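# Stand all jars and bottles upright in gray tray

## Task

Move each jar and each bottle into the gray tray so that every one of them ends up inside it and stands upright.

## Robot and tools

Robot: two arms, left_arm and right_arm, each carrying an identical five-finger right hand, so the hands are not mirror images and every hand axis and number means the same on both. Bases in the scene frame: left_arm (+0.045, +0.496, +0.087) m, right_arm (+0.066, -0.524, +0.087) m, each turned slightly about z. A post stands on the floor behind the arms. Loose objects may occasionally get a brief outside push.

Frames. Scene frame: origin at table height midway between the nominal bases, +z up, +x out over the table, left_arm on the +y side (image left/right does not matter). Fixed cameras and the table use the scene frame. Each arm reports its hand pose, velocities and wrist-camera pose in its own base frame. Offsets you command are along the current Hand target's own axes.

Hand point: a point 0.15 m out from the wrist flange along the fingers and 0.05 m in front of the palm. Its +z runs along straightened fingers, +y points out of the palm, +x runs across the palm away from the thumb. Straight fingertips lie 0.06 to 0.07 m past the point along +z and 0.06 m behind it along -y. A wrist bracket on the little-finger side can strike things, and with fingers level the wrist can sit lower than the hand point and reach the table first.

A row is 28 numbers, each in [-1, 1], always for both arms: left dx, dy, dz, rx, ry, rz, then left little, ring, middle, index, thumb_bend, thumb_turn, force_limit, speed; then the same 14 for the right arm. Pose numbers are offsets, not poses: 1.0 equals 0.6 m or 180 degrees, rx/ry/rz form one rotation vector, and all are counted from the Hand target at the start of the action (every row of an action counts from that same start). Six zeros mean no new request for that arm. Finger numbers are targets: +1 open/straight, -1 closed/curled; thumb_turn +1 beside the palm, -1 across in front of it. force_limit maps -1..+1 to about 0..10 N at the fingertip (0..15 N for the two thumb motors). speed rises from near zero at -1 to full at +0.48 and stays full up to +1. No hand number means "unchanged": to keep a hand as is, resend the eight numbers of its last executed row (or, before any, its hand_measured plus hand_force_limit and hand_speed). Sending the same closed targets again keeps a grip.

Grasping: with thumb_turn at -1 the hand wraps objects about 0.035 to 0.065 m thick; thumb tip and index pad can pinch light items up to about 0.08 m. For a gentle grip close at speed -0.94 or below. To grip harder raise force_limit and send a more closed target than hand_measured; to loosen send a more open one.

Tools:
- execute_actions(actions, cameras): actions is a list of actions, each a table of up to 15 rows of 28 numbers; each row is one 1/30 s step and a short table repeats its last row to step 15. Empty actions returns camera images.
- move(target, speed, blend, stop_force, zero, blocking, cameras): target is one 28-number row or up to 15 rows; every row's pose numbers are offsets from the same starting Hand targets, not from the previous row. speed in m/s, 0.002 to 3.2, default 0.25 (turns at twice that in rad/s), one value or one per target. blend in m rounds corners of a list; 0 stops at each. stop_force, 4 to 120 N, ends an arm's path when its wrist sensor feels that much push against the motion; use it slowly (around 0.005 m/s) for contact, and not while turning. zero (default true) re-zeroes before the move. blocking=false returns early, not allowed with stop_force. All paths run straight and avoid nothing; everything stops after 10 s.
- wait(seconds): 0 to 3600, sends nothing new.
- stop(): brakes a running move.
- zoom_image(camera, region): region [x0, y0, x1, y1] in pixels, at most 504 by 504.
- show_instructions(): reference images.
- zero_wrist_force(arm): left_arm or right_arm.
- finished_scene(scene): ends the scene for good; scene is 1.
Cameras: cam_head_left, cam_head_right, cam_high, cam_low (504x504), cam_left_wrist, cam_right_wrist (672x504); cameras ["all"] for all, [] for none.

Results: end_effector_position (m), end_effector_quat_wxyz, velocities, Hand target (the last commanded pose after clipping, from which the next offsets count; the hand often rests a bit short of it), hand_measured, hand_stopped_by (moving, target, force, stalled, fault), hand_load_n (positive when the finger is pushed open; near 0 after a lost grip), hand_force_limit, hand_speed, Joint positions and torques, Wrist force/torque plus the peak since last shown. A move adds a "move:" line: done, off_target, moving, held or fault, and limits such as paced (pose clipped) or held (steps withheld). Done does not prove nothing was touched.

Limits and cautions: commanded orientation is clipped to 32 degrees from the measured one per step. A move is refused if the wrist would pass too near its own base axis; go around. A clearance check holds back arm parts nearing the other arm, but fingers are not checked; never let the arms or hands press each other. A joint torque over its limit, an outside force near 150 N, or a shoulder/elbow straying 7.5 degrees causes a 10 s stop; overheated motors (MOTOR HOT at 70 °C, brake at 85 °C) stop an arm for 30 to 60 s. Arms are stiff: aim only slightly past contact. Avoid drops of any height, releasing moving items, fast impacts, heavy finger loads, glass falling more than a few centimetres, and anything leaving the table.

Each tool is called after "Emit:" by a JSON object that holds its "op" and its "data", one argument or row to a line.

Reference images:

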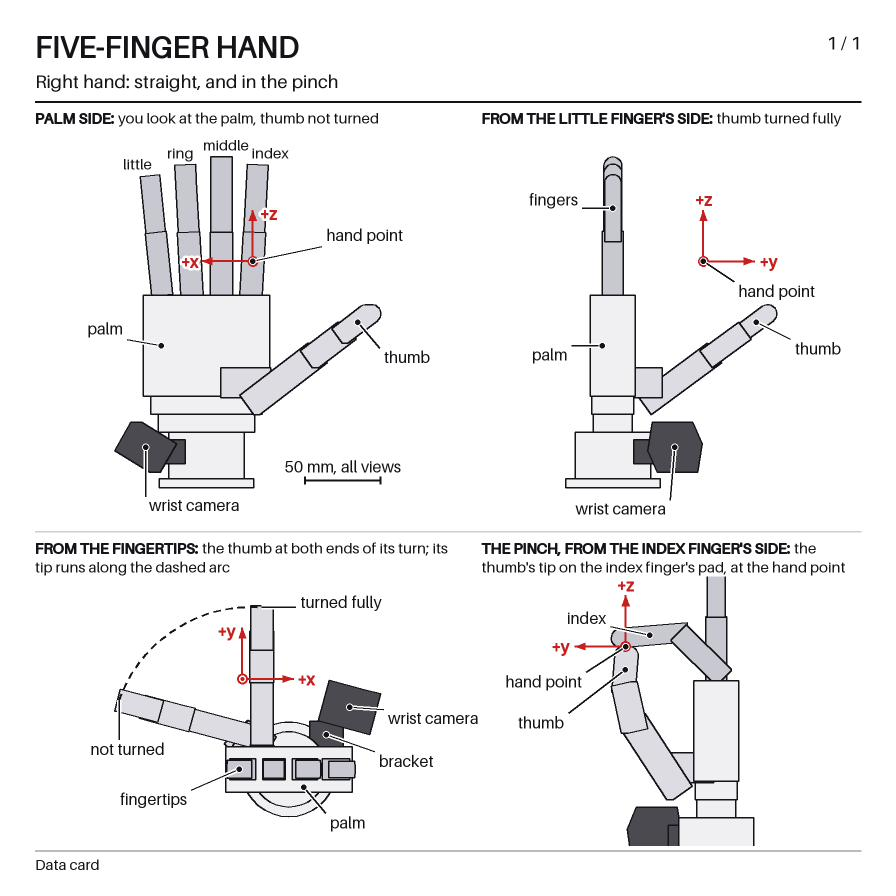

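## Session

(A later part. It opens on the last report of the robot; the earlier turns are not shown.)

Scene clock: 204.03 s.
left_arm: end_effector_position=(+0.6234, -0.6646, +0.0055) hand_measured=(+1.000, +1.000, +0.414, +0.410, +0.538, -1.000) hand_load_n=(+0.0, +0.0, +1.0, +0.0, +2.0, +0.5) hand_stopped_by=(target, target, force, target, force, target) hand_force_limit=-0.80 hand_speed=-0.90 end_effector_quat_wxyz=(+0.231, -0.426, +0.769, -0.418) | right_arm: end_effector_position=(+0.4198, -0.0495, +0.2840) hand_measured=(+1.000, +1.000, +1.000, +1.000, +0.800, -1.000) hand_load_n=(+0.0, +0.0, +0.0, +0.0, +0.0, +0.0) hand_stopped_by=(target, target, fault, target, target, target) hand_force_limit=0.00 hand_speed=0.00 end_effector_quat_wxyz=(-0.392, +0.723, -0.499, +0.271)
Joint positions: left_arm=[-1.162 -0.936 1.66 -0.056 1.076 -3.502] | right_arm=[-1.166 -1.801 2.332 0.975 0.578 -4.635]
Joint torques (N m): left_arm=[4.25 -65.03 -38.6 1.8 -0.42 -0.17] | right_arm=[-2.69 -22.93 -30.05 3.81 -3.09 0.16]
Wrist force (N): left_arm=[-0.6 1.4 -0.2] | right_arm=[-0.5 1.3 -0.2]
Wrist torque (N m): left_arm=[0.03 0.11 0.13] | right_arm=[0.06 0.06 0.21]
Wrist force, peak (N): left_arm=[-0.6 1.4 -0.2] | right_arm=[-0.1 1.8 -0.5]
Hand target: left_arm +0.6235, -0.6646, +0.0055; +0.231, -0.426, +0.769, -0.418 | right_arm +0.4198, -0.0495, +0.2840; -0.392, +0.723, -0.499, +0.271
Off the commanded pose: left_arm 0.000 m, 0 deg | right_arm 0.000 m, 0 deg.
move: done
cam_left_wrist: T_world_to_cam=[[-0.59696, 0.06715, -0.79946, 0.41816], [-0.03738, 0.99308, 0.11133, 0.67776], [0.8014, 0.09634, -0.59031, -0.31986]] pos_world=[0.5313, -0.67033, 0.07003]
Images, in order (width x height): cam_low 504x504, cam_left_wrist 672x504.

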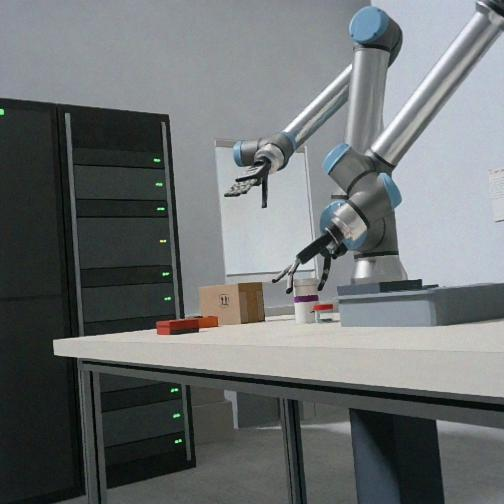

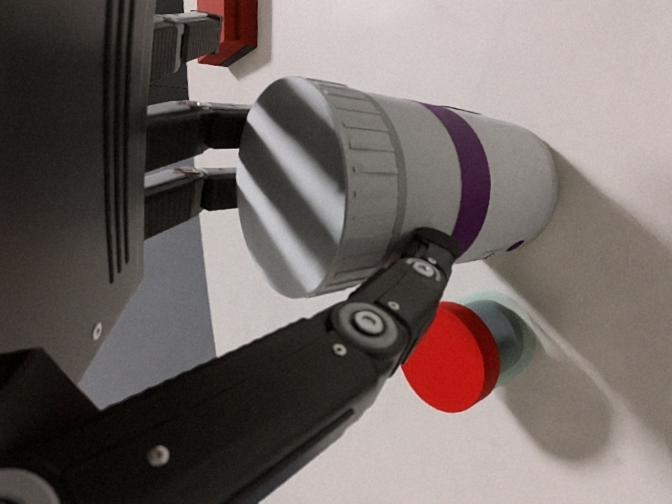

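Emit:
{"op": "move", "data": {
  "target": [0,0,0,0,0,0,1,1,0.405,0.3,0.52,-1,-0.8,-0.9,0,0,0,0,0,0,1,1,1,1,0.8,-1,0,0]
}}

Emit:
{"op": "move", "data": {
  "target": [0,0,0,0,0,0,1,1,0.3,0.28,0.52,-1,-0.4,-0.9,0,0,0,0,0,0,1,1,1,1,0.8,-1,0,0],
  "cameras": ["cam_left_wrist","cam_low","cam_high"]
}}

Emit:
{"op": "zoom_image", "data": {
  "camera": "cam_low",
  "region": [260, 240, 360, 340]
}}

Emit:
{"op": "zoom_image", "data": {
  "camera": "cam_high",
  "region": [150, 120, 230, 200]
}}

Scene clock: 210.30 s.
left_arm: end_effector_position=(+0.6235, -0.6646, +0.0055) hand_measured=(+1.000, +1.000, +0.408, +0.356, +0.538, -1.000) hand_load_n=(+0.0, +0.0, +1.0, +1.0, +3.0, +0.5) hand_stopped_by=(target, target, force, force, force, target) hand_force_limit=-0.80 hand_speed=-0.90 end_effector_quat_wxyz=(+0.231, -0.426, +0.769, -0.418) | right_arm: end_effector_position=(+0.4198, -0.0495, +0.2840) hand_measured=(+1.000, +1.000, +1.000, +1.000, +0.800, -1.000) hand_load_n=(+0.0, +0.0, +0.0, +0.0, +0.0, +0.0) hand_stopped_by=(target, target, fault, target, target, target) hand_force_limit=0.00 hand_speed=0.00 end_effector_quat_wxyz=(-0.392, +0.723, -0.499, +0.271)
Joint positions: left_arm=[-1.162 -0.936 1.659 -0.056 1.076 -3.501] | right_arm=[-1.166 -1.801 2.332 0.975 0.578 -4.635]
Joint torques (N m): left_arm=[8.23 -66.56 -36.78 3.23 2.2 1.61] | right_arm=[-1.51 -22.01 -29.73 3.48 -2.68 -0.02]
Wrist force (N): left_arm=[-0.4 -1.2 -0.7] | right_arm=[-0.3 1.3 -0.5]
Wrist torque (N m): left_arm=[-0.04 0.07 0.10] | right_arm=[0.08 0.04 0.21]
Wrist force, peak (N): left_arm=[-0.4 -1.2 -0.9] | right_arm=[-0.4 1.8 -0.2]
Hand target: left_arm +0.6235, -0.6646, +0.0055; +0.231, -0.426, +0.769, -0.418 | right_arm +0.4198, -0.0495, +0.2840; -0.392, +0.723, -0.499, +0.271
Off the commanded pose: left_arm 0.000 m, 0 deg | right_arm 0.000 m, 0 deg.
move: done

Scene clock: 210.80 s.
left_arm: end_effector_position=(+0.6235, -0.6647, +0.0055) hand_measured=(+1.000, +1.000, +0.362, +0.320, +0.538, -1.000) hand_load_n=(+0.0, +0.0, +4.0, +2.5, +7.0, +0.0) hand_stopped_by=(target, target, force, force, force, target) hand_force_limit=-0.40 hand_speed=-0.90 end_effector_quat_wxyz=(+0.231, -0.426, +0.769, -0.418) | right_arm: end_effector_position=(+0.4198, -0.0495, +0.2840) hand_measured=(+1.000, +1.000, +1.000, +1.000, +0.800, -1.000) hand_load_n=(+0.0, +0.0, +0.0, -0.5, +0.0, +0.0) hand_stopped_by=(target, target, fault, target, target, target) hand_force_limit=0.00 hand_speed=0.00 end_effector_quat_wxyz=(-0.392, +0.723, -0.499, +0.271)
Joint positions: left_arm=[-1.162 -0.936 1.659 -0.056 1.076 -3.501] | right_arm=[-1.166 -1.801 2.332 0.975 0.578 -4.635]
Joint torques (N m): left_arm=[7.13 -65.84 -27 3.14 2.36 1.91] | right_arm=[-1.31 -21.64 -30.35 3.21 -3.1 0.25]
Wrist force (N): left_arm=[-0.5 -9.1 -4.0] | right_arm=[-0.2 1.3 -0.3]
Wrist torque (N m): left_arm=[-0.03 0.11 -0.02] | right_arm=[0.06 0.02 0.22]
Wrist force, peak (N): left_arm=[-0.6 -9.2 -4.0] | right_arm=[-0.4 1.8 -0.2]
Hand target: left_arm +0.6235, -0.6646, +0.0055; +0.231, -0.426, +0.769, -0.418 | right_arm +0.4198, -0.0495, +0.2840; -0.392, +0.723, -0.499, +0.271
Off the commanded pose: left_arm 0.000 m, 0 deg | right_arm 0.000 m, 0 deg.
move: done
cam_left_wrist: T_world_to_cam=[[-0.59696, 0.06721, -0.79945, 0.41826], [-0.03734, 0.99308, 0.11138, 0.67773], [0.8014, 0.09634, -0.59031, -0.31994]] pos_world=[0.5314, -0.67033, 0.07003]
Images, in order (width x height): cam_high 504x504, cam_low 504x504, cam_left_wrist 672x504.

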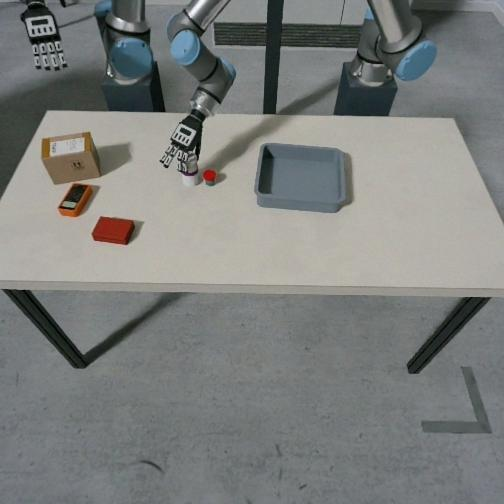

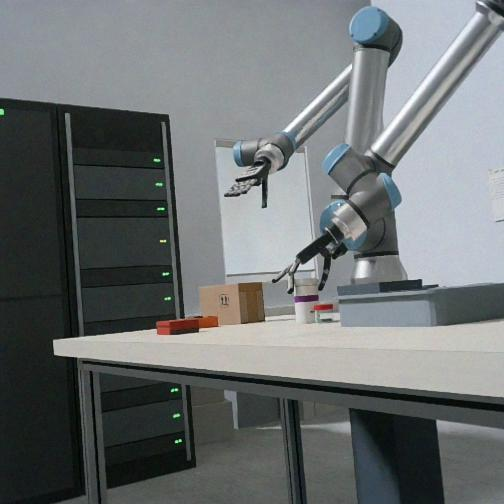

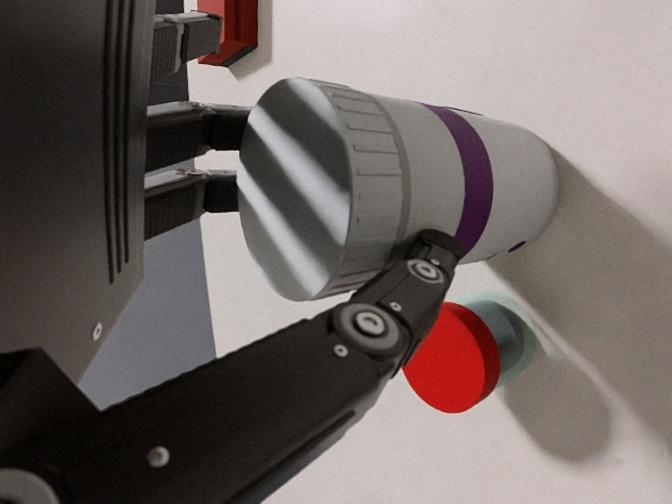

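Scaled by 5.040.

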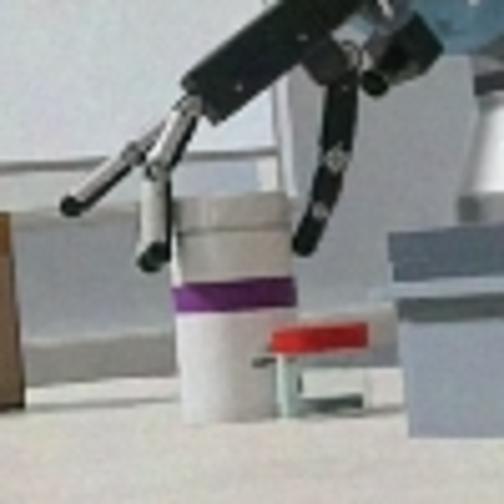

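Scaled by 6.300.

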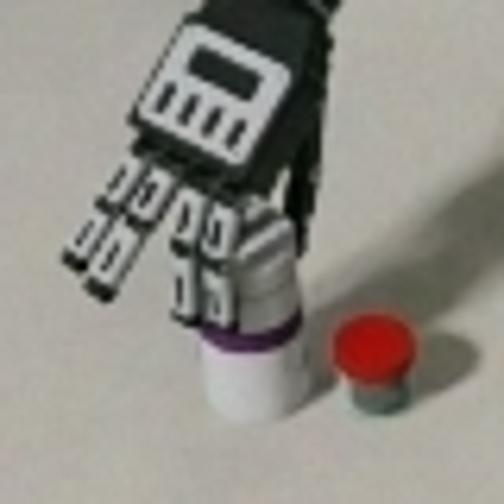

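Emit:
{"op": "move", "data": {
  "target": [0,-0.028,-0.0182,0,0,0,1,1,0.3,0.28,0.52,-1,-0.4,-0.9,0,0,0,0,0,0,1,1,1,1,0.8,-1,0,0],
  "speed": 0.03,
  "cameras": ["cam_left_wrist","cam_low","cam_high"]
}}

Emit:
{"op": "zoom_image", "data": {
  "camera": "cam_low",
  "region": [260, 240, 360, 340]
}}

Scene clock: 218.60 s.
left_arm: end_effector_position=(+0.6235, -0.6646, +0.0258) hand_measured=(+1.000, +1.000, +0.362, +0.320, +0.538, -1.000) hand_load_n=(+0.0, +0.0, +0.5, +0.0, +3.0, +0.5) hand_stopped_by=(target, target, force, force, force, target) hand_force_limit=-0.40 hand_speed=-0.90 end_effector_quat_wxyz=(+0.231, -0.426, +0.769, -0.418) | right_arm: end_effector_position=(+0.4198, -0.0495, +0.2840) hand_measured=(+1.000, +1.000, +1.000, +1.000, +0.800, -1.000) hand_load_n=(+0.0, +0.0, +0.0, -0.5, +0.0, +0.0) hand_stopped_by=(target, target, fault, target, target, target) hand_force_limit=0.00 hand_speed=0.00 end_effector_quat_wxyz=(-0.392, +0.723, -0.499, +0.271)
Joint positions: left_arm=[-1.162 -0.958 1.652 -0.027 1.076 -3.501] | right_arm=[-1.166 -1.801 2.332 0.975 0.578 -4.635]
Joint torques (N m): left_arm=[6.3 -67.11 -29.76 -1.61 2.17 1.51] | right_arm=[1.76 -19.42 -29.9 2.58 -3.27 0.19]
Wrist force (N): left_arm=[-0.3 1.9 0.3] | right_arm=[-0.3 1.4 -0.3]
Wrist torque (N m): left_arm=[-0.02 0.07 0.13] | right_arm=[0.07 0.04 0.21]
Wrist force, peak (N): left_arm=[-0.5 -10.0 -4.1] | right_arm=[-0.2 1.9 -0.4]
Hand target: left_arm +0.6235, -0.6646, +0.0255; +0.231, -0.426, +0.769, -0.418 | right_arm +0.4198, -0.0495, +0.2840; -0.392, +0.723, -0.499, +0.271
Off the commanded pose: left_arm 0.000 m, 0 deg | right_arm 0.000 m, 0 deg.
move: done
cam_left_wrist: T_world_to_cam=[[-0.59696, 0.06721, -0.79945, 0.43441], [-0.03734, 0.99308, 0.11138, 0.67549], [0.8014, 0.09634, -0.59031, -0.30802]] pos_world=[0.5314, -0.67033, 0.09023]
Images, in order (width x height): cam_high 504x504, cam_low 504x504, cam_left_wrist 672x504.

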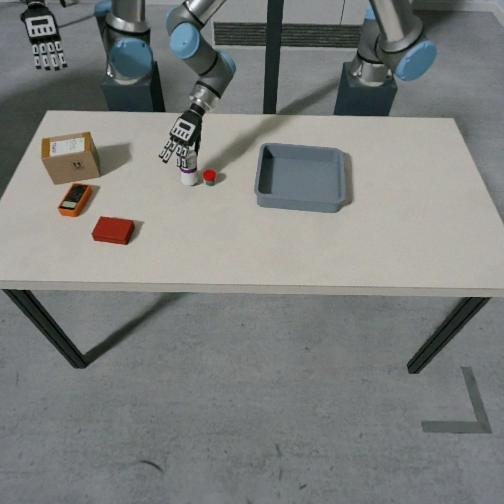

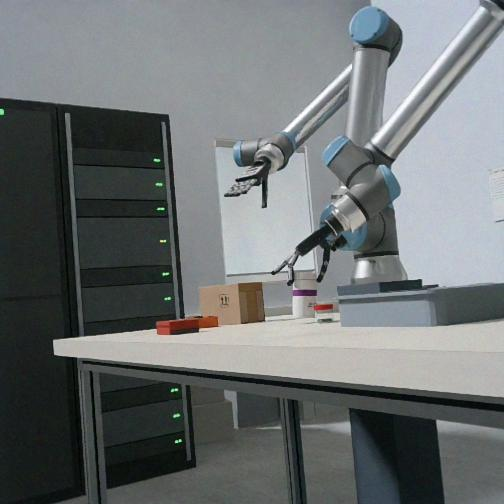

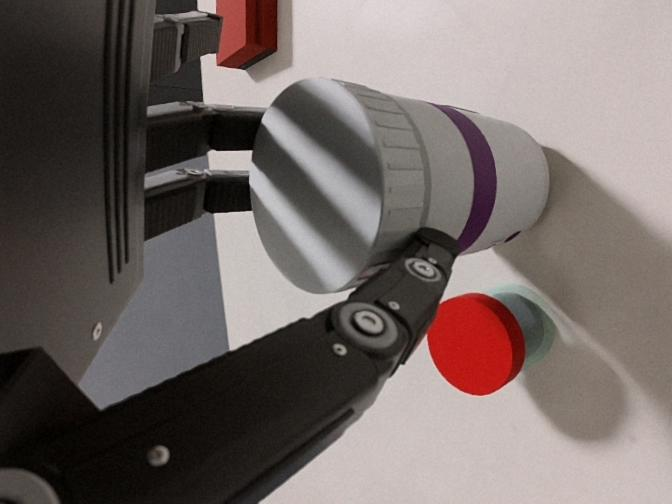

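Scaled by 5.040.

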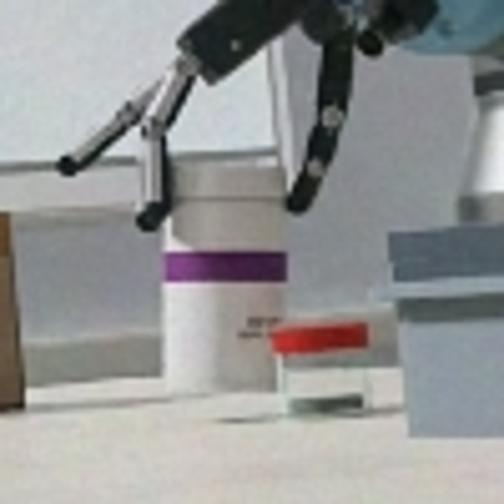

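Emit:
{"op": "move", "data": {
  "target": [0,0.0168,0.0109,0,0,0,1,1,0.3,0.28,0.52,-1,-0.4,-0.9,0,0,0,0,0,0,1,1,1,1,0.8,-1,0,0],
  "speed": 0.03
}}

Emit:
{"op": "move", "data": {
  "target": [0,0,0,0,0,0,1,1,0.2,0.18,0.52,-1,0.0,-0.9,0,0,0,0,0,0,1,1,1,1,0.8,-1,0,0],
  "cameras": ["cam_left_wrist","cam_low","cam_high"]
}}

Emit:
{"op": "zoom_image", "data": {
  "camera": "cam_low",
  "region": [260, 240, 360, 340]
}}

Scene clock: 224.97 s.
left_arm: end_effector_position=(+0.6235, -0.6646, +0.0133) hand_measured=(+1.000, +1.000, +0.362, +0.320, +0.538, -1.000) hand_load_n=(+0.0, +0.0, +1.5, +0.5, +1.5, +0.0) hand_stopped_by=(target, target, force, force, force, target) hand_force_limit=-0.40 hand_speed=-0.90 end_effector_quat_wxyz=(+0.231, -0.426, +0.769, -0.418) | right_arm: end_effector_position=(+0.4198, -0.0495, +0.2840) hand_measured=(+1.000, +1.000, +1.000, +1.000, +0.800, -1.000) hand_load_n=(+0.0, -0.5, +0.0, +0.0, +0.0, +0.0) hand_stopped_by=(target, target, fault, target, target, target) hand_force_limit=0.00 hand_speed=0.00 end_effector_quat_wxyz=(-0.392, +0.723, -0.499, +0.271)
Joint positions: left_arm=[-1.162 -0.944 1.657 -0.045 1.076 -3.501] | right_arm=[-1.166 -1.801 2.332 0.975 0.578 -4.635]
Joint torques (N m): left_arm=[-2.62 -91.94 -21.23 4.65 1.29 -1.77] | right_arm=[2.23 -16.46 -30.69 2.47 -3.29 0.07]
Wrist force (N): left_arm=[-0.6 -1.6 -0.9] | right_arm=[-0.3 1.4 -0.2]
Wrist torque (N m): left_arm=[0.00 0.10 0.08] | right_arm=[0.07 0.04 0.21]
Wrist force, peak (N): left_arm=[-0.4 -2.5 -0.9] | right_arm=[-0.6 1.8 -0.6]
Hand target: left_arm +0.6235, -0.6646, +0.0135; +0.231, -0.426, +0.769, -0.418 | right_arm +0.4198, -0.0495, +0.2840; -0.392, +0.723, -0.499, +0.271
Off the commanded pose: left_arm 0.000 m, 0 deg | right_arm 0.000 m, 0 deg.
move: done

Scene clock: 225.47 s.
left_arm: end_effector_position=(+0.6235, -0.6646, +0.0135) hand_measured=(+1.000, +1.000, +0.318, +0.274, +0.540, -1.000) hand_load_n=(+0.0, +0.0, +5.0, +5.0, +8.5, +0.0) hand_stopped_by=(target, target, force, force, force, target) hand_force_limit=0.00 hand_speed=-0.90 end_effector_quat_wxyz=(+0.231, -0.426, +0.769, -0.418) | right_arm: end_effector_position=(+0.4198, -0.0495, +0.2840) hand_measured=(+1.000, +1.000, +1.000, +1.000, +0.800, -1.000) hand_load_n=(+0.0, +0.0, +0.0, +0.0, +0.0, +0.0) hand_stopped_by=(target, target, fault, target, target, target) hand_force_limit=0.00 hand_speed=0.00 end_effector_quat_wxyz=(-0.392, +0.723, -0.499, +0.271)
Joint positions: left_arm=[-1.162 -0.945 1.657 -0.045 1.076 -3.501] | right_arm=[-1.166 -1.801 2.332 0.975 0.578 -4.635]
Joint torques (N m): left_arm=[-3.25 -87.43 -30.91 5.58 -0.09 -1.48] | right_arm=[3.82 -15.04 -29.17 2.3 -2.9 0.43]
Wrist force (N): left_arm=[-0.8 -7.0 -2.9] | right_arm=[-0.2 1.5 -0.3]
Wrist torque (N m): left_arm=[0.04 0.09 0.03] | right_arm=[0.10 0.02 0.23]
Wrist force, peak (N): left_arm=[-1.0 -8.7 -3.2] | right_arm=[-0.2 1.9 -0.3]
Hand target: left_arm +0.6235, -0.6646, +0.0135; +0.231, -0.426, +0.769, -0.418 | right_arm +0.4198, -0.0495, +0.2840; -0.392, +0.723, -0.499, +0.271
Off the commanded pose: left_arm 0.000 m, 0 deg | right_arm 0.000 m, 0 deg.
move: done
cam_left_wrist: T_world_to_cam=[[-0.59697, 0.06729, -0.79944, 0.42463], [-0.03738, 0.99306, 0.1115, 0.67685], [0.80139, 0.09644, -0.59031, -0.31521]] pos_world=[0.5314, -0.67033, 0.07793]
Images, in order (width x height): cam_high 504x504, cam_low 504x504, cam_left_wrist 672x504.

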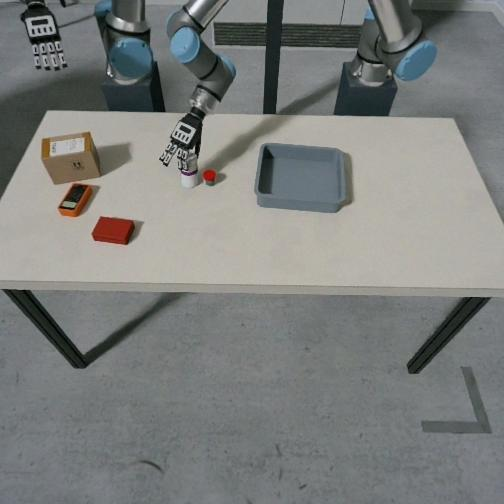

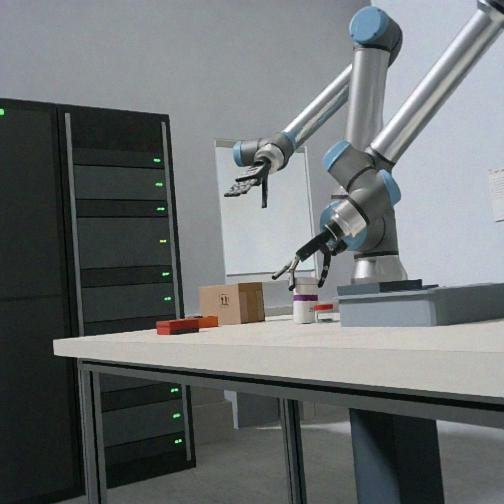

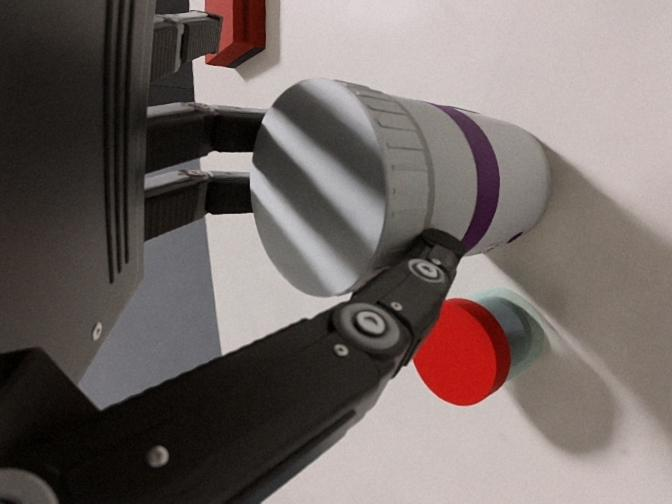

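Scaled by 5.040.

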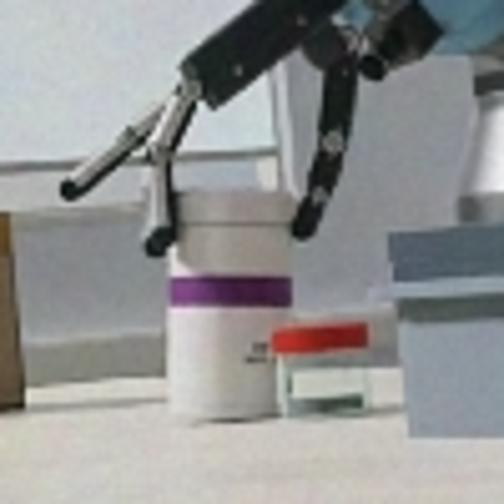

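Emit:
{"op": "move", "data": {
  "target": [0,-0.028,-0.0182,0,0,0,1,1,0.2,0.18,0.52,-1,0.0,-0.9,0,0,0,0,0,0,1,1,1,1,0.8,-1,0,0],
  "speed": 0.03,
  "cameras": ["cam_left_wrist","cam_low","cam_high"]
}}

Emit:
{"op": "zoom_image", "data": {
  "camera": "cam_low",
  "region": [260, 240, 360, 340]
}}

Scene clock: 228.67 s.
left_arm: end_effector_position=(+0.6235, -0.6646, +0.0338) hand_measured=(+1.000, +1.000, +0.318, +0.274, +0.540, -1.000) hand_load_n=(+0.0, +0.0, +3.0, +4.0, +10.0, +0.0) hand_stopped_by=(target, target, force, force, force, target) hand_force_limit=0.00 hand_speed=-0.90 end_effector_quat_wxyz=(+0.231, -0.426, +0.769, -0.418) | right_arm: end_effector_position=(+0.4198, -0.0495, +0.2840) hand_measured=(+1.000, +1.000, +1.000, +1.000, +0.800, -1.000) hand_load_n=(+0.0, +0.0, +0.0, +0.0, -0.5, +0.0) hand_stopped_by=(target, target, fault, target, target, target) hand_force_limit=0.00 hand_speed=0.00 end_effector_quat_wxyz=(-0.392, +0.723, -0.499, +0.271)
Joint positions: left_arm=[-1.162 -0.966 1.649 -0.016 1.076 -3.501] | right_arm=[-1.166 -1.801 2.332 0.975 0.578 -4.635]
Joint torques (N m): left_arm=[5.98 -66.44 -30.02 -1.37 -1.24 1.72] | right_arm=[3.77 -15.73 -30.25 2.3 -2.99 0.34]
Wrist force (N): left_arm=[-0.2 2.1 0.5] | right_arm=[-0.2 1.5 -0.2]
Wrist torque (N m): left_arm=[0.00 0.07 0.14] | right_arm=[0.09 0.02 0.23]
Wrist force, peak (N): left_arm=[-0.8 -7.0 -2.8] | right_arm=[-0.6 1.7 -0.3]
Hand target: left_arm +0.6235, -0.6646, +0.0336; +0.231, -0.426, +0.769, -0.418 | right_arm +0.4198, -0.0495, +0.2840; -0.392, +0.723, -0.499, +0.271
Off the commanded pose: left_arm 0.000 m, 0 deg | right_arm 0.000 m, 0 deg.
move: done
cam_left_wrist: T_world_to_cam=[[-0.59696, 0.06721, -0.79945, 0.4408], [-0.03734, 0.99308, 0.11138, 0.67459], [0.8014, 0.09634, -0.59031, -0.3033]] pos_world=[0.5314, -0.67033, 0.09823]
Images, in order (width x height): cam_high 504x504, cam_low 504x504, cam_left_wrist 672x504.

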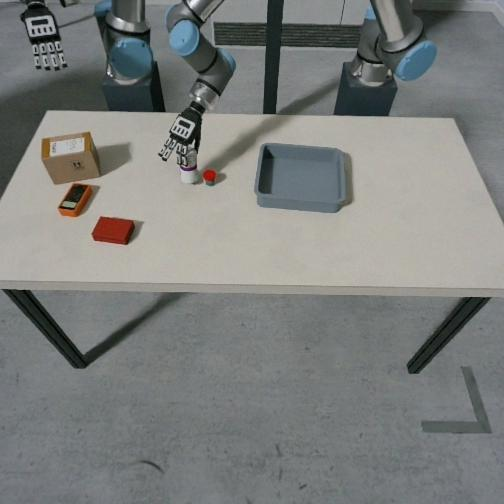

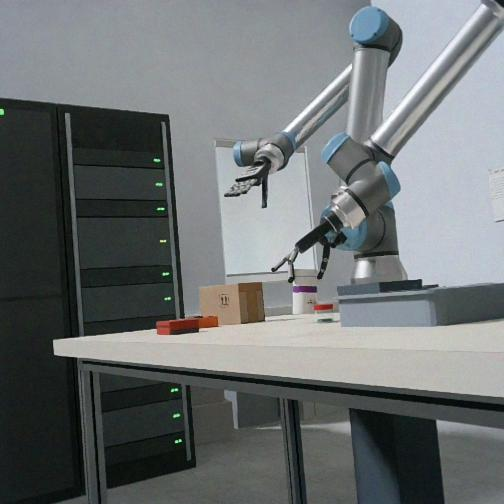

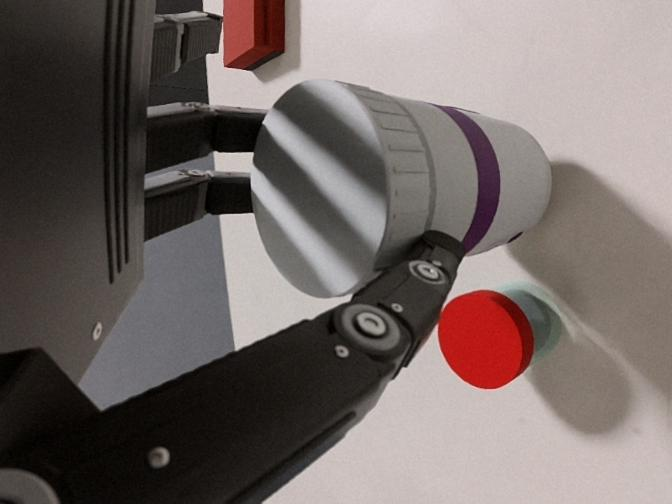

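Scaled by 5.040.

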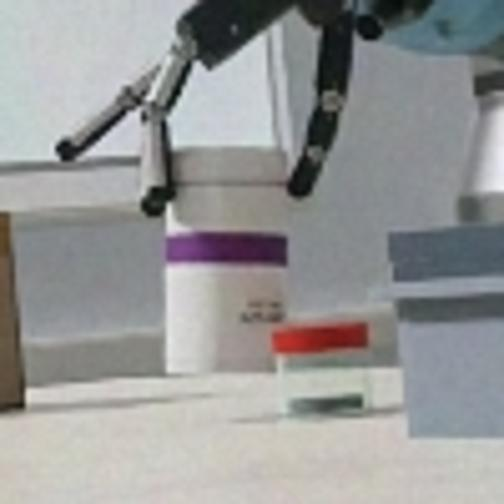

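Emit:
{"op": "move", "data": {
  "target": [
    [0,-0.1278,-0.083,0,0,0,1,1,0.2,0.18,0.52,-1,0.0,-0.9,0,0,0,0,0,0,1,1,1,1,0.8,-1,0,0],
    [-0.6525,0.0707,-0.3885,0,0,0,1,1,0.2,0.18,0.52,-1,0.0,-0.9,0,0,0,0,0,0,1,1,1,1,0.8,-1,0,0]
  ],
  "speed": 0.18,
  "blend": [0.03, 0],
  "cameras": ["all"]
}}

Emit:
{"op": "zoom_image", "data": {
  "camera": "cam_high",
  "region": [240, 110, 360, 230]
}}

Emit:
{"op": "zoom_image", "data": {
  "camera": "cam_low",
  "region": [320, 180, 480, 340]
}}

Scene clock: 264.70 s.
left_arm: end_effector_position=(+0.6458, -0.2167, +0.1244) hand_measured=(+1.000, +1.000, +0.318, +0.274, +0.540, -1.000) hand_load_n=(+0.0, +0.0, +3.0, +4.0, +10.0, +0.0) hand_stopped_by=(target, target, force, force, force, target) hand_force_limit=0.00 hand_speed=-0.90 end_effector_quat_wxyz=(+0.231, -0.426, +0.769, -0.418) | right_arm: end_effector_position=(+0.4198, -0.0495, +0.2840) hand_measured=(+1.000, +1.000, +1.000, +1.000, +0.800, -1.000) hand_load_n=(+0.0, +0.0, +0.0, +0.0, +0.0, +0.0) hand_stopped_by=(target, target, fault, target, target, target) hand_force_limit=0.00 hand_speed=0.00 end_effector_quat_wxyz=(-0.392, +0.723, -0.499, +0.271)
Joint positions: left_arm=[-0.658 -1.434 2.131 -0.119 1.489 -3.197] | right_arm=[-1.166 -1.801 2.332 0.975 0.578 -4.635]
Joint torques (N m): left_arm=[7.17 -32.76 -40.52 3.19 -1.58 -1.76] | right_arm=[4.55 -9.18 -29.5 2.38 -3.12 0.29]
Wrist force (N): left_arm=[-0.2 1.8 0.6] | right_arm=[-0.4 1.5 -0.1]
Wrist torque (N m): left_arm=[-0.06 0.05 0.14] | right_arm=[0.08 0.05 0.21]
Wrist force, peak (N): left_arm=[-0.4 4.2 1.8] | right_arm=[-0.2 1.8 -0.7]
Hand target: left_arm +0.6458, -0.2166, +0.1244; +0.231, -0.426, +0.769, -0.418 | right_arm +0.4198, -0.0495, +0.2840; -0.392, +0.723, -0.499, +0.271
Off the commanded pose: left_arm 0.000 m, 0 deg | right_arm 0.000 m, 0 deg.
move: done
cam_left_wrist: T_world_to_cam=[[-0.59685, 0.06723, -0.79953, 0.49647], [-0.03735, 0.99308, 0.11138, 0.22043], [0.80149, 0.09634, -0.5902, -0.31085]] pos_world=[0.5537, -0.22233, 0.18893]
cam_right_wrist: T_world_to_cam=[[-0.44843, -0.414, -0.79216, 0.38605], [-0.80164, 0.57827, 0.15159, 0.31409], [0.39532, 0.703, -0.59119, 0.15369]] pos_world=[0.36415, -0.12985, 0.34907]

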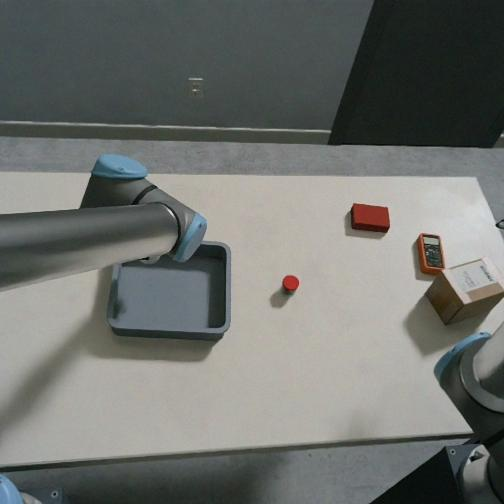

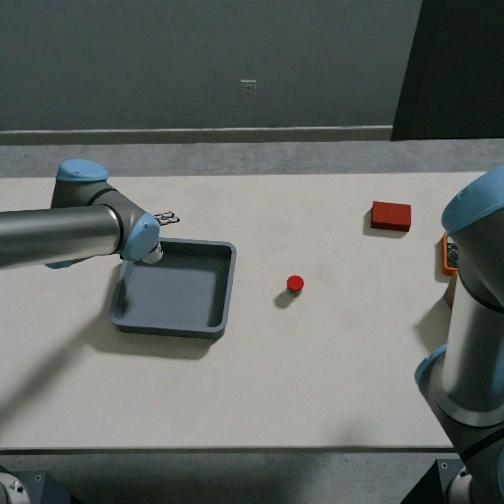

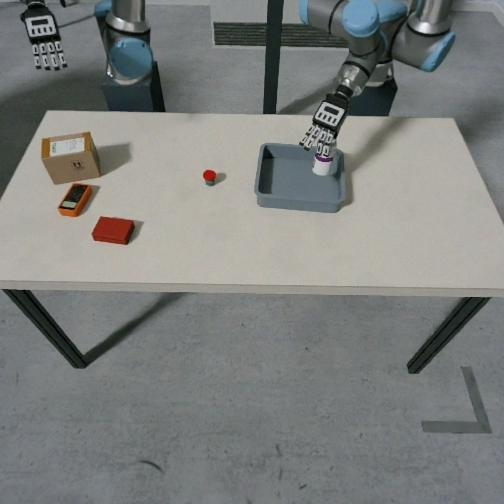

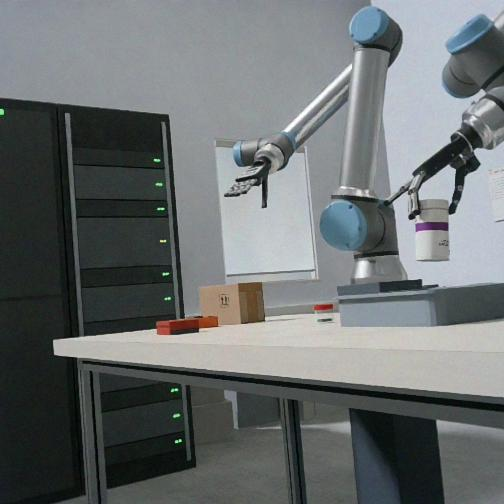

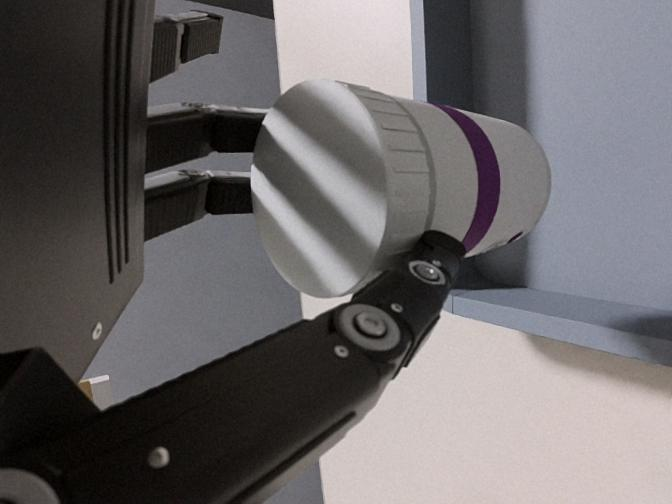

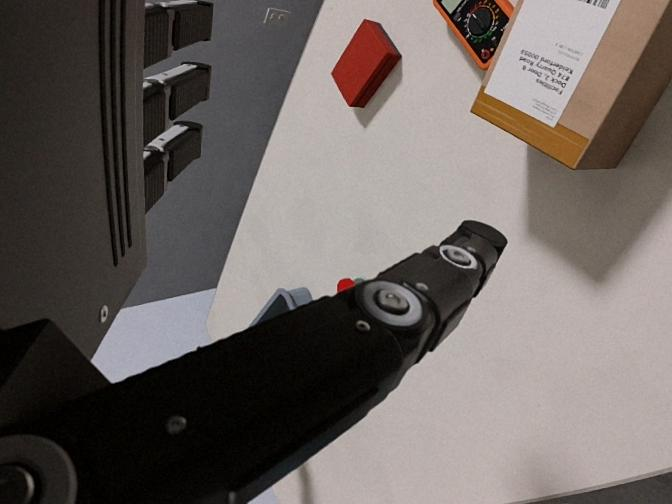

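Scaled by 4.200.

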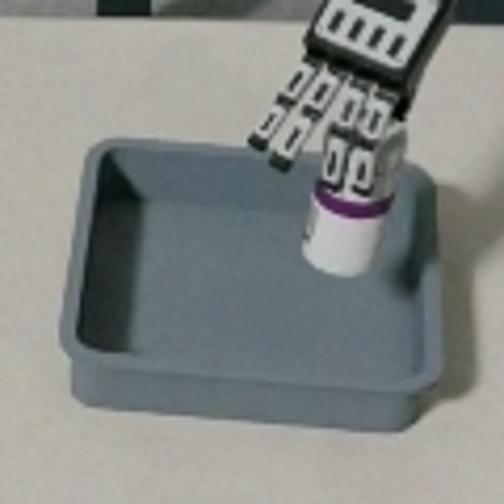

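Scaled by 3.150.

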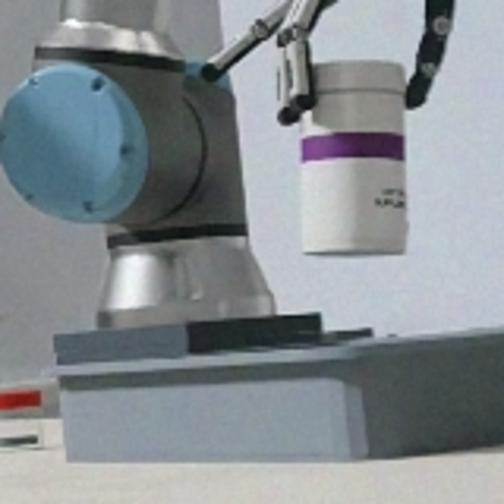

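Emit:
{"op": "move", "data": {
  "target": [0,0.1314,0.0854,0,0,0,1,1,0.2,0.18,0.52,-1,0.0,-0.9,0,0,0,0,0,0,1,1,1,1,0.8,-1,0,0],
  "speed": 0.12
}}

Emit:
{"op": "move", "data": {
  "target": [0,0.0308,0.02,0,0,0,1,1,0.2,0.18,0.52,-1,0.0,-0.9,0,0,0,0,0,0,1,1,1,1,0.8,-1,0,0],
  "speed": 0.01,
  "stop_force": 4,
  "cameras": ["cam_left_wrist","cam_low","cam_high"]
}}

Emit:
{"op": "zoom_image", "data": {
  "camera": "cam_high",
  "region": [240, 110, 360, 230]
}}

Scene clock: 270.90 s.
left_arm: end_effector_position=(+0.6457, -0.2167, +0.0303) hand_measured=(+1.000, +1.000, +0.318, +0.274, +0.540, -1.000) hand_load_n=(-0.5, +0.0, +3.0, +4.0, +10.5, +0.0) hand_stopped_by=(target, target, force, force, force, target) hand_force_limit=0.00 hand_speed=-0.90 end_effector_quat_wxyz=(+0.231, -0.426, +0.769, -0.418) | right_arm: end_effector_position=(+0.4198, -0.0495, +0.2840) hand_measured=(+1.000, +1.000, +1.000, +1.000, +0.800, -1.000) hand_load_n=(+0.0, +0.0, +0.0, +0.0, +0.0, +0.0) hand_stopped_by=(target, target, fault, target, target, target) hand_force_limit=0.00 hand_speed=0.00 end_effector_quat_wxyz=(-0.392, +0.723, -0.499, +0.271)
Joint positions: left_arm=[-0.658 -1.302 2.194 -0.313 1.488 -3.197] | right_arm=[-1.166 -1.801 2.332 0.975 0.578 -4.635]
Joint torques (N m): left_arm=[0.17 -39.26 -35.04 0.29 -2.77 -0.37] | right_arm=[2.52 -9.25 -30 2.59 -3.1 0.35]
Wrist force (N): left_arm=[-0.1 1.9 0.4] | right_arm=[-0.4 1.4 -0.4]
Wrist torque (N m): left_arm=[-0.03 0.06 0.15] | right_arm=[0.09 0.06 0.21]
Wrist force, peak (N): left_arm=[-0.1 3.4 1.5] | right_arm=[-0.4 1.8 -0.4]
Hand target: left_arm +0.6458, -0.2168, +0.0304; +0.231, -0.426, +0.769, -0.418 | right_arm +0.4198, -0.0495, +0.2840; -0.392, +0.723, -0.499, +0.271
Off the commanded pose: left_arm 0.000 m, 0 deg | right_arm 0.000 m, 0 deg.
move: done

Scene clock: 273.47 s.
left_arm: end_effector_position=(+0.6458, -0.2168, +0.0172) hand_measured=(+1.000, +1.000, +0.318, +0.274, +0.540, -1.000) hand_load_n=(+0.0, +0.0, +4.0, +4.5, +9.5, +0.0) hand_stopped_by=(target, target, force, force, force, target) hand_force_limit=0.00 hand_speed=-0.90 end_effector_quat_wxyz=(+0.231, -0.426, +0.769, -0.418) | right_arm: end_effector_position=(+0.4198, -0.0495, +0.2840) hand_measured=(+1.000, +1.000, +1.000, +1.000, +0.800, -1.000) hand_load_n=(+0.0, +0.0, +0.0, +0.0, +0.0, +0.0) hand_stopped_by=(target, target, fault, target, target, target) hand_force_limit=0.00 hand_speed=0.00 end_effector_quat_wxyz=(-0.392, +0.723, -0.499, +0.271)
Joint positions: left_arm=[-0.658 -1.281 2.2 -0.34 1.488 -3.197] | right_arm=[-1.166 -1.801 2.332 0.975 0.578 -4.635]
Joint torques (N m): left_arm=[2.5 -61.93 -31.74 3.49 -1.44 1.26] | right_arm=[3.91 -6.3 -29.83 2.47 -2.97 0.14]
Wrist force (N): left_arm=[-0.5 -1.9 -1.0] | right_arm=[-0.3 1.2 -0.3]
Wrist torque (N m): left_arm=[-0.09 0.11 0.08] | right_arm=[0.05 0.05 0.21]
Wrist force, peak (N): left_arm=[-0.7 -5.8 -3.3] | right_arm=[-0.6 1.8 -0.4]
Hand target: left_arm +0.6458, -0.2168, +0.0172; +0.231, -0.426, +0.769, -0.418 (not the last commanded pose) | right_arm +0.4198, -0.0495, +0.2840; -0.392, +0.723, -0.499, +0.271
Off the commanded pose: left_arm 0.009 m, 0 deg | right_arm 0.000 m, 0 deg.
move: contact (left_arm)
cam_left_wrist: T_world_to_cam=[[-0.59696, 0.06729, -0.79944, 0.41085], [-0.0373, 0.99307, 0.11144, 0.23253], [0.8014, 0.09634, -0.59032, -0.37405]] pos_world=[0.5537, -0.22253, 0.08173]
Images, in order (width x height): cam_high 504x504, cam_low 504x504, cam_left_wrist 672x504.

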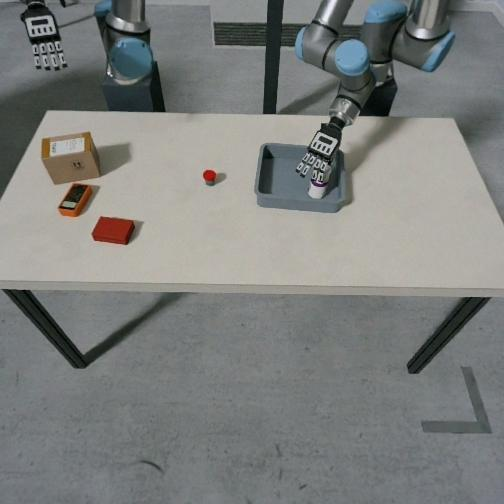

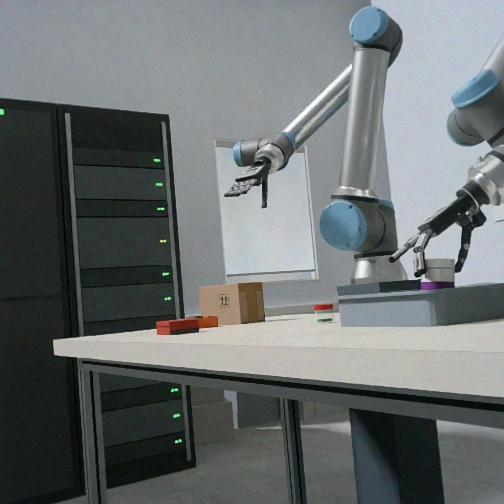

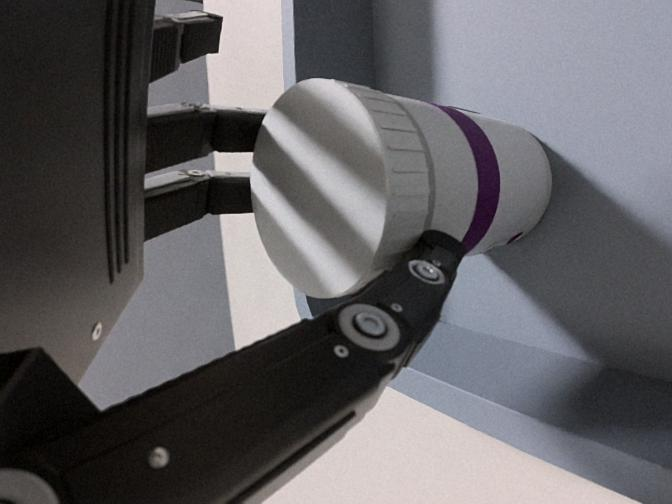

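Scaled by 4.200.

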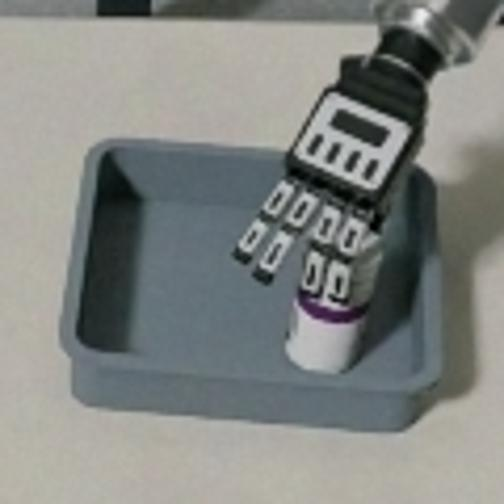

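Emit:
{"op": "move", "data": {
  "target": [0,0,0,0,0,0,1,1,0.4,0.4,0.58,-1,0.0,-0.9,0,0,0,0,0,0,1,1,1,1,0.8,-1,0,0]
}}

Emit:
{"op": "move", "data": {
  "target": [0,0,0,0,0,0,1,1,0.6,0.6,0.8,-1,0.0,-0.5,0,0,0,0,0,0,1,1,1,1,0.8,-1,0,0],
  "cameras": ["cam_left_wrist","cam_low","cam_high"]
}}

Emit:
{"op": "zoom_image", "data": {
  "camera": "cam_high",
  "region": [240, 110, 360, 230]
}}

Emit:
{"op": "zoom_image", "data": {
  "camera": "cam_low",
  "region": [380, 200, 500, 320]
}}

Scene clock: 278.43 s.
left_arm: end_effector_position=(+0.6458, -0.2168, +0.0172) hand_measured=(+1.000, +1.000, +0.400, +0.400, +0.580, -1.000) hand_load_n=(+0.0, +0.0, +0.5, +0.0, +0.0, +0.5) hand_stopped_by=(target, target, target, target, target, target) hand_force_limit=0.00 hand_speed=-0.90 end_effector_quat_wxyz=(+0.231, -0.426, +0.769, -0.418) | right_arm: end_effector_position=(+0.4198, -0.0495, +0.2840) hand_measured=(+1.000, +1.000, +1.000, +1.000, +0.800, -1.000) hand_load_n=(+0.0, +0.0, +0.0, +0.0, +0.0, +0.0) hand_stopped_by=(target, target, fault, target, target, target) hand_force_limit=0.00 hand_speed=0.00 end_effector_quat_wxyz=(-0.392, +0.723, -0.499, +0.271)
Joint positions: left_arm=[-0.658 -1.281 2.2 -0.34 1.488 -3.197] | right_arm=[-1.166 -1.801 2.332 0.975 0.578 -4.635]
Joint torques (N m): left_arm=[1.62 -61.87 -31.07 0.55 -1.3 1.35] | right_arm=[5.56 -6.38 -29.48 2.46 -3.01 0.2]
Wrist force (N): left_arm=[-0.1 0.3 -0.2] | right_arm=[-0.2 1.3 -0.7]
Wrist torque (N m): left_arm=[-0.03 0.07 0.12] | right_arm=[0.09 0.03 0.22]
Wrist force, peak (N): left_arm=[-0.3 -2.0 -1.3] | right_arm=[-0.6 1.7 -0.4]
Hand target: left_arm +0.6458, -0.2168, +0.0172; +0.231, -0.426, +0.769, -0.418 | right_arm +0.4198, -0.0495, +0.2840; -0.392, +0.723, -0.499, +0.271
Off the commanded pose: left_arm 0.000 m, 0 deg | right_arm 0.000 m, 0 deg.
move: done

Scene clock: 279.03 s.
left_arm: end_effector_position=(+0.6458, -0.2168, +0.0172) hand_measured=(+1.000, +1.000, +0.600, +0.600, +0.800, -1.000) hand_load_n=(+0.0, +0.0, +0.0, +0.0, +0.0, +0.0) hand_stopped_by=(target, target, target, target, target, target) hand_force_limit=0.00 hand_speed=-0.50 end_effector_quat_wxyz=(+0.231, -0.426, +0.769, -0.418) | right_arm: end_effector_position=(+0.4198, -0.0495, +0.2840) hand_measured=(+1.000, +1.000, +1.000, +1.000, +0.800, -1.000) hand_load_n=(+0.0, +0.0, +0.0, +0.0, +0.0, +0.0) hand_stopped_by=(target, target, fault, target, target, target) hand_force_limit=0.00 hand_speed=0.00 end_effector_quat_wxyz=(-0.392, +0.723, -0.499, +0.271)
Joint positions: left_arm=[-0.658 -1.281 2.2 -0.34 1.488 -3.197] | right_arm=[-1.166 -1.801 2.332 0.975 0.578 -4.635]
Joint torques (N m): left_arm=[2.51 -61.21 -31.24 0.47 -1.28 1] | right_arm=[3.01 -6.03 -30.12 2.17 -3.09 0.39]
Wrist force (N): left_arm=[0.1 0.5 -0.5] | right_arm=[-0.5 1.0 -0.3]
Wrist torque (N m): left_arm=[-0.01 0.04 0.14] | right_arm=[0.02 0.07 0.20]
Wrist force, peak (N): left_arm=[0.1 0.6 -0.8] | right_arm=[-0.3 1.8 -0.5]
Hand target: left_arm +0.6458, -0.2168, +0.0172; +0.231, -0.426, +0.769, -0.418 | right_arm +0.4198, -0.0495, +0.2840; -0.392, +0.723, -0.499, +0.271
Off the commanded pose: left_arm 0.000 m, 0 deg | right_arm 0.000 m, 0 deg.
move: done
cam_left_wrist: T_world_to_cam=[[-0.59696, 0.06729, -0.79944, 0.41085], [-0.0373, 0.99307, 0.11144, 0.23253], [0.8014, 0.09634, -0.59032, -0.37405]] pos_world=[0.5537, -0.22253, 0.08173]
Images, in order (width x height): cam_high 504x504, cam_low 504x504, cam_left_wrist 672x504.

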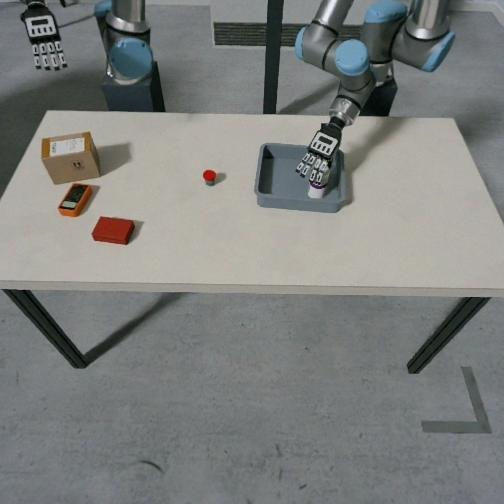

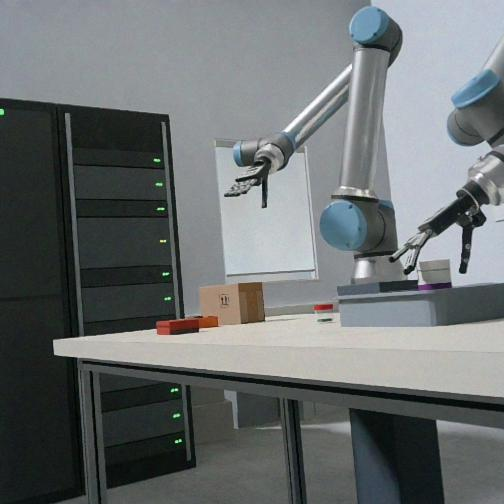

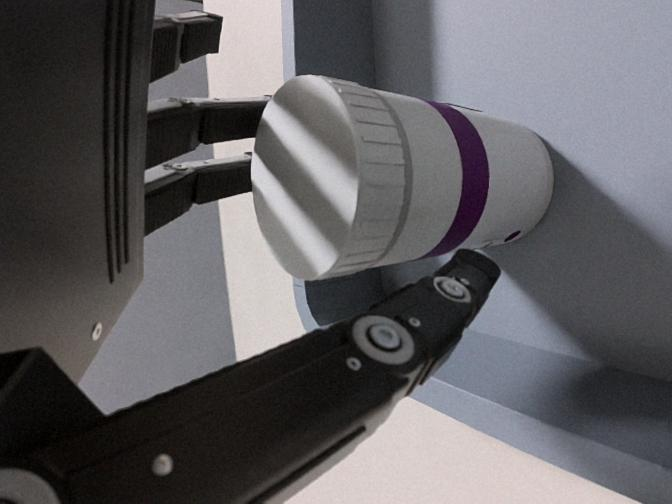

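Scaled by 4.200.

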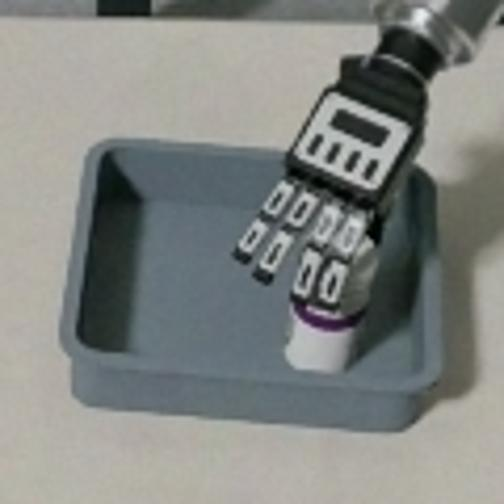

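Scaled by 4.200.

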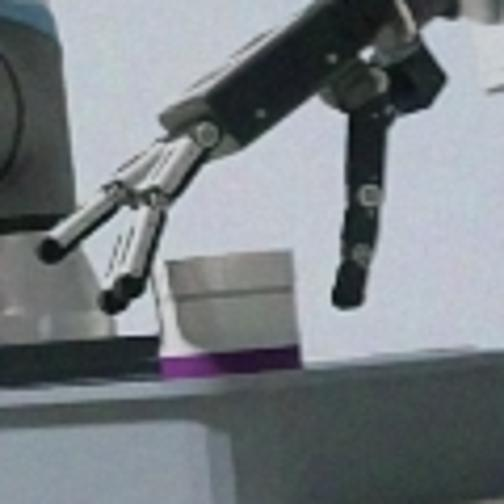

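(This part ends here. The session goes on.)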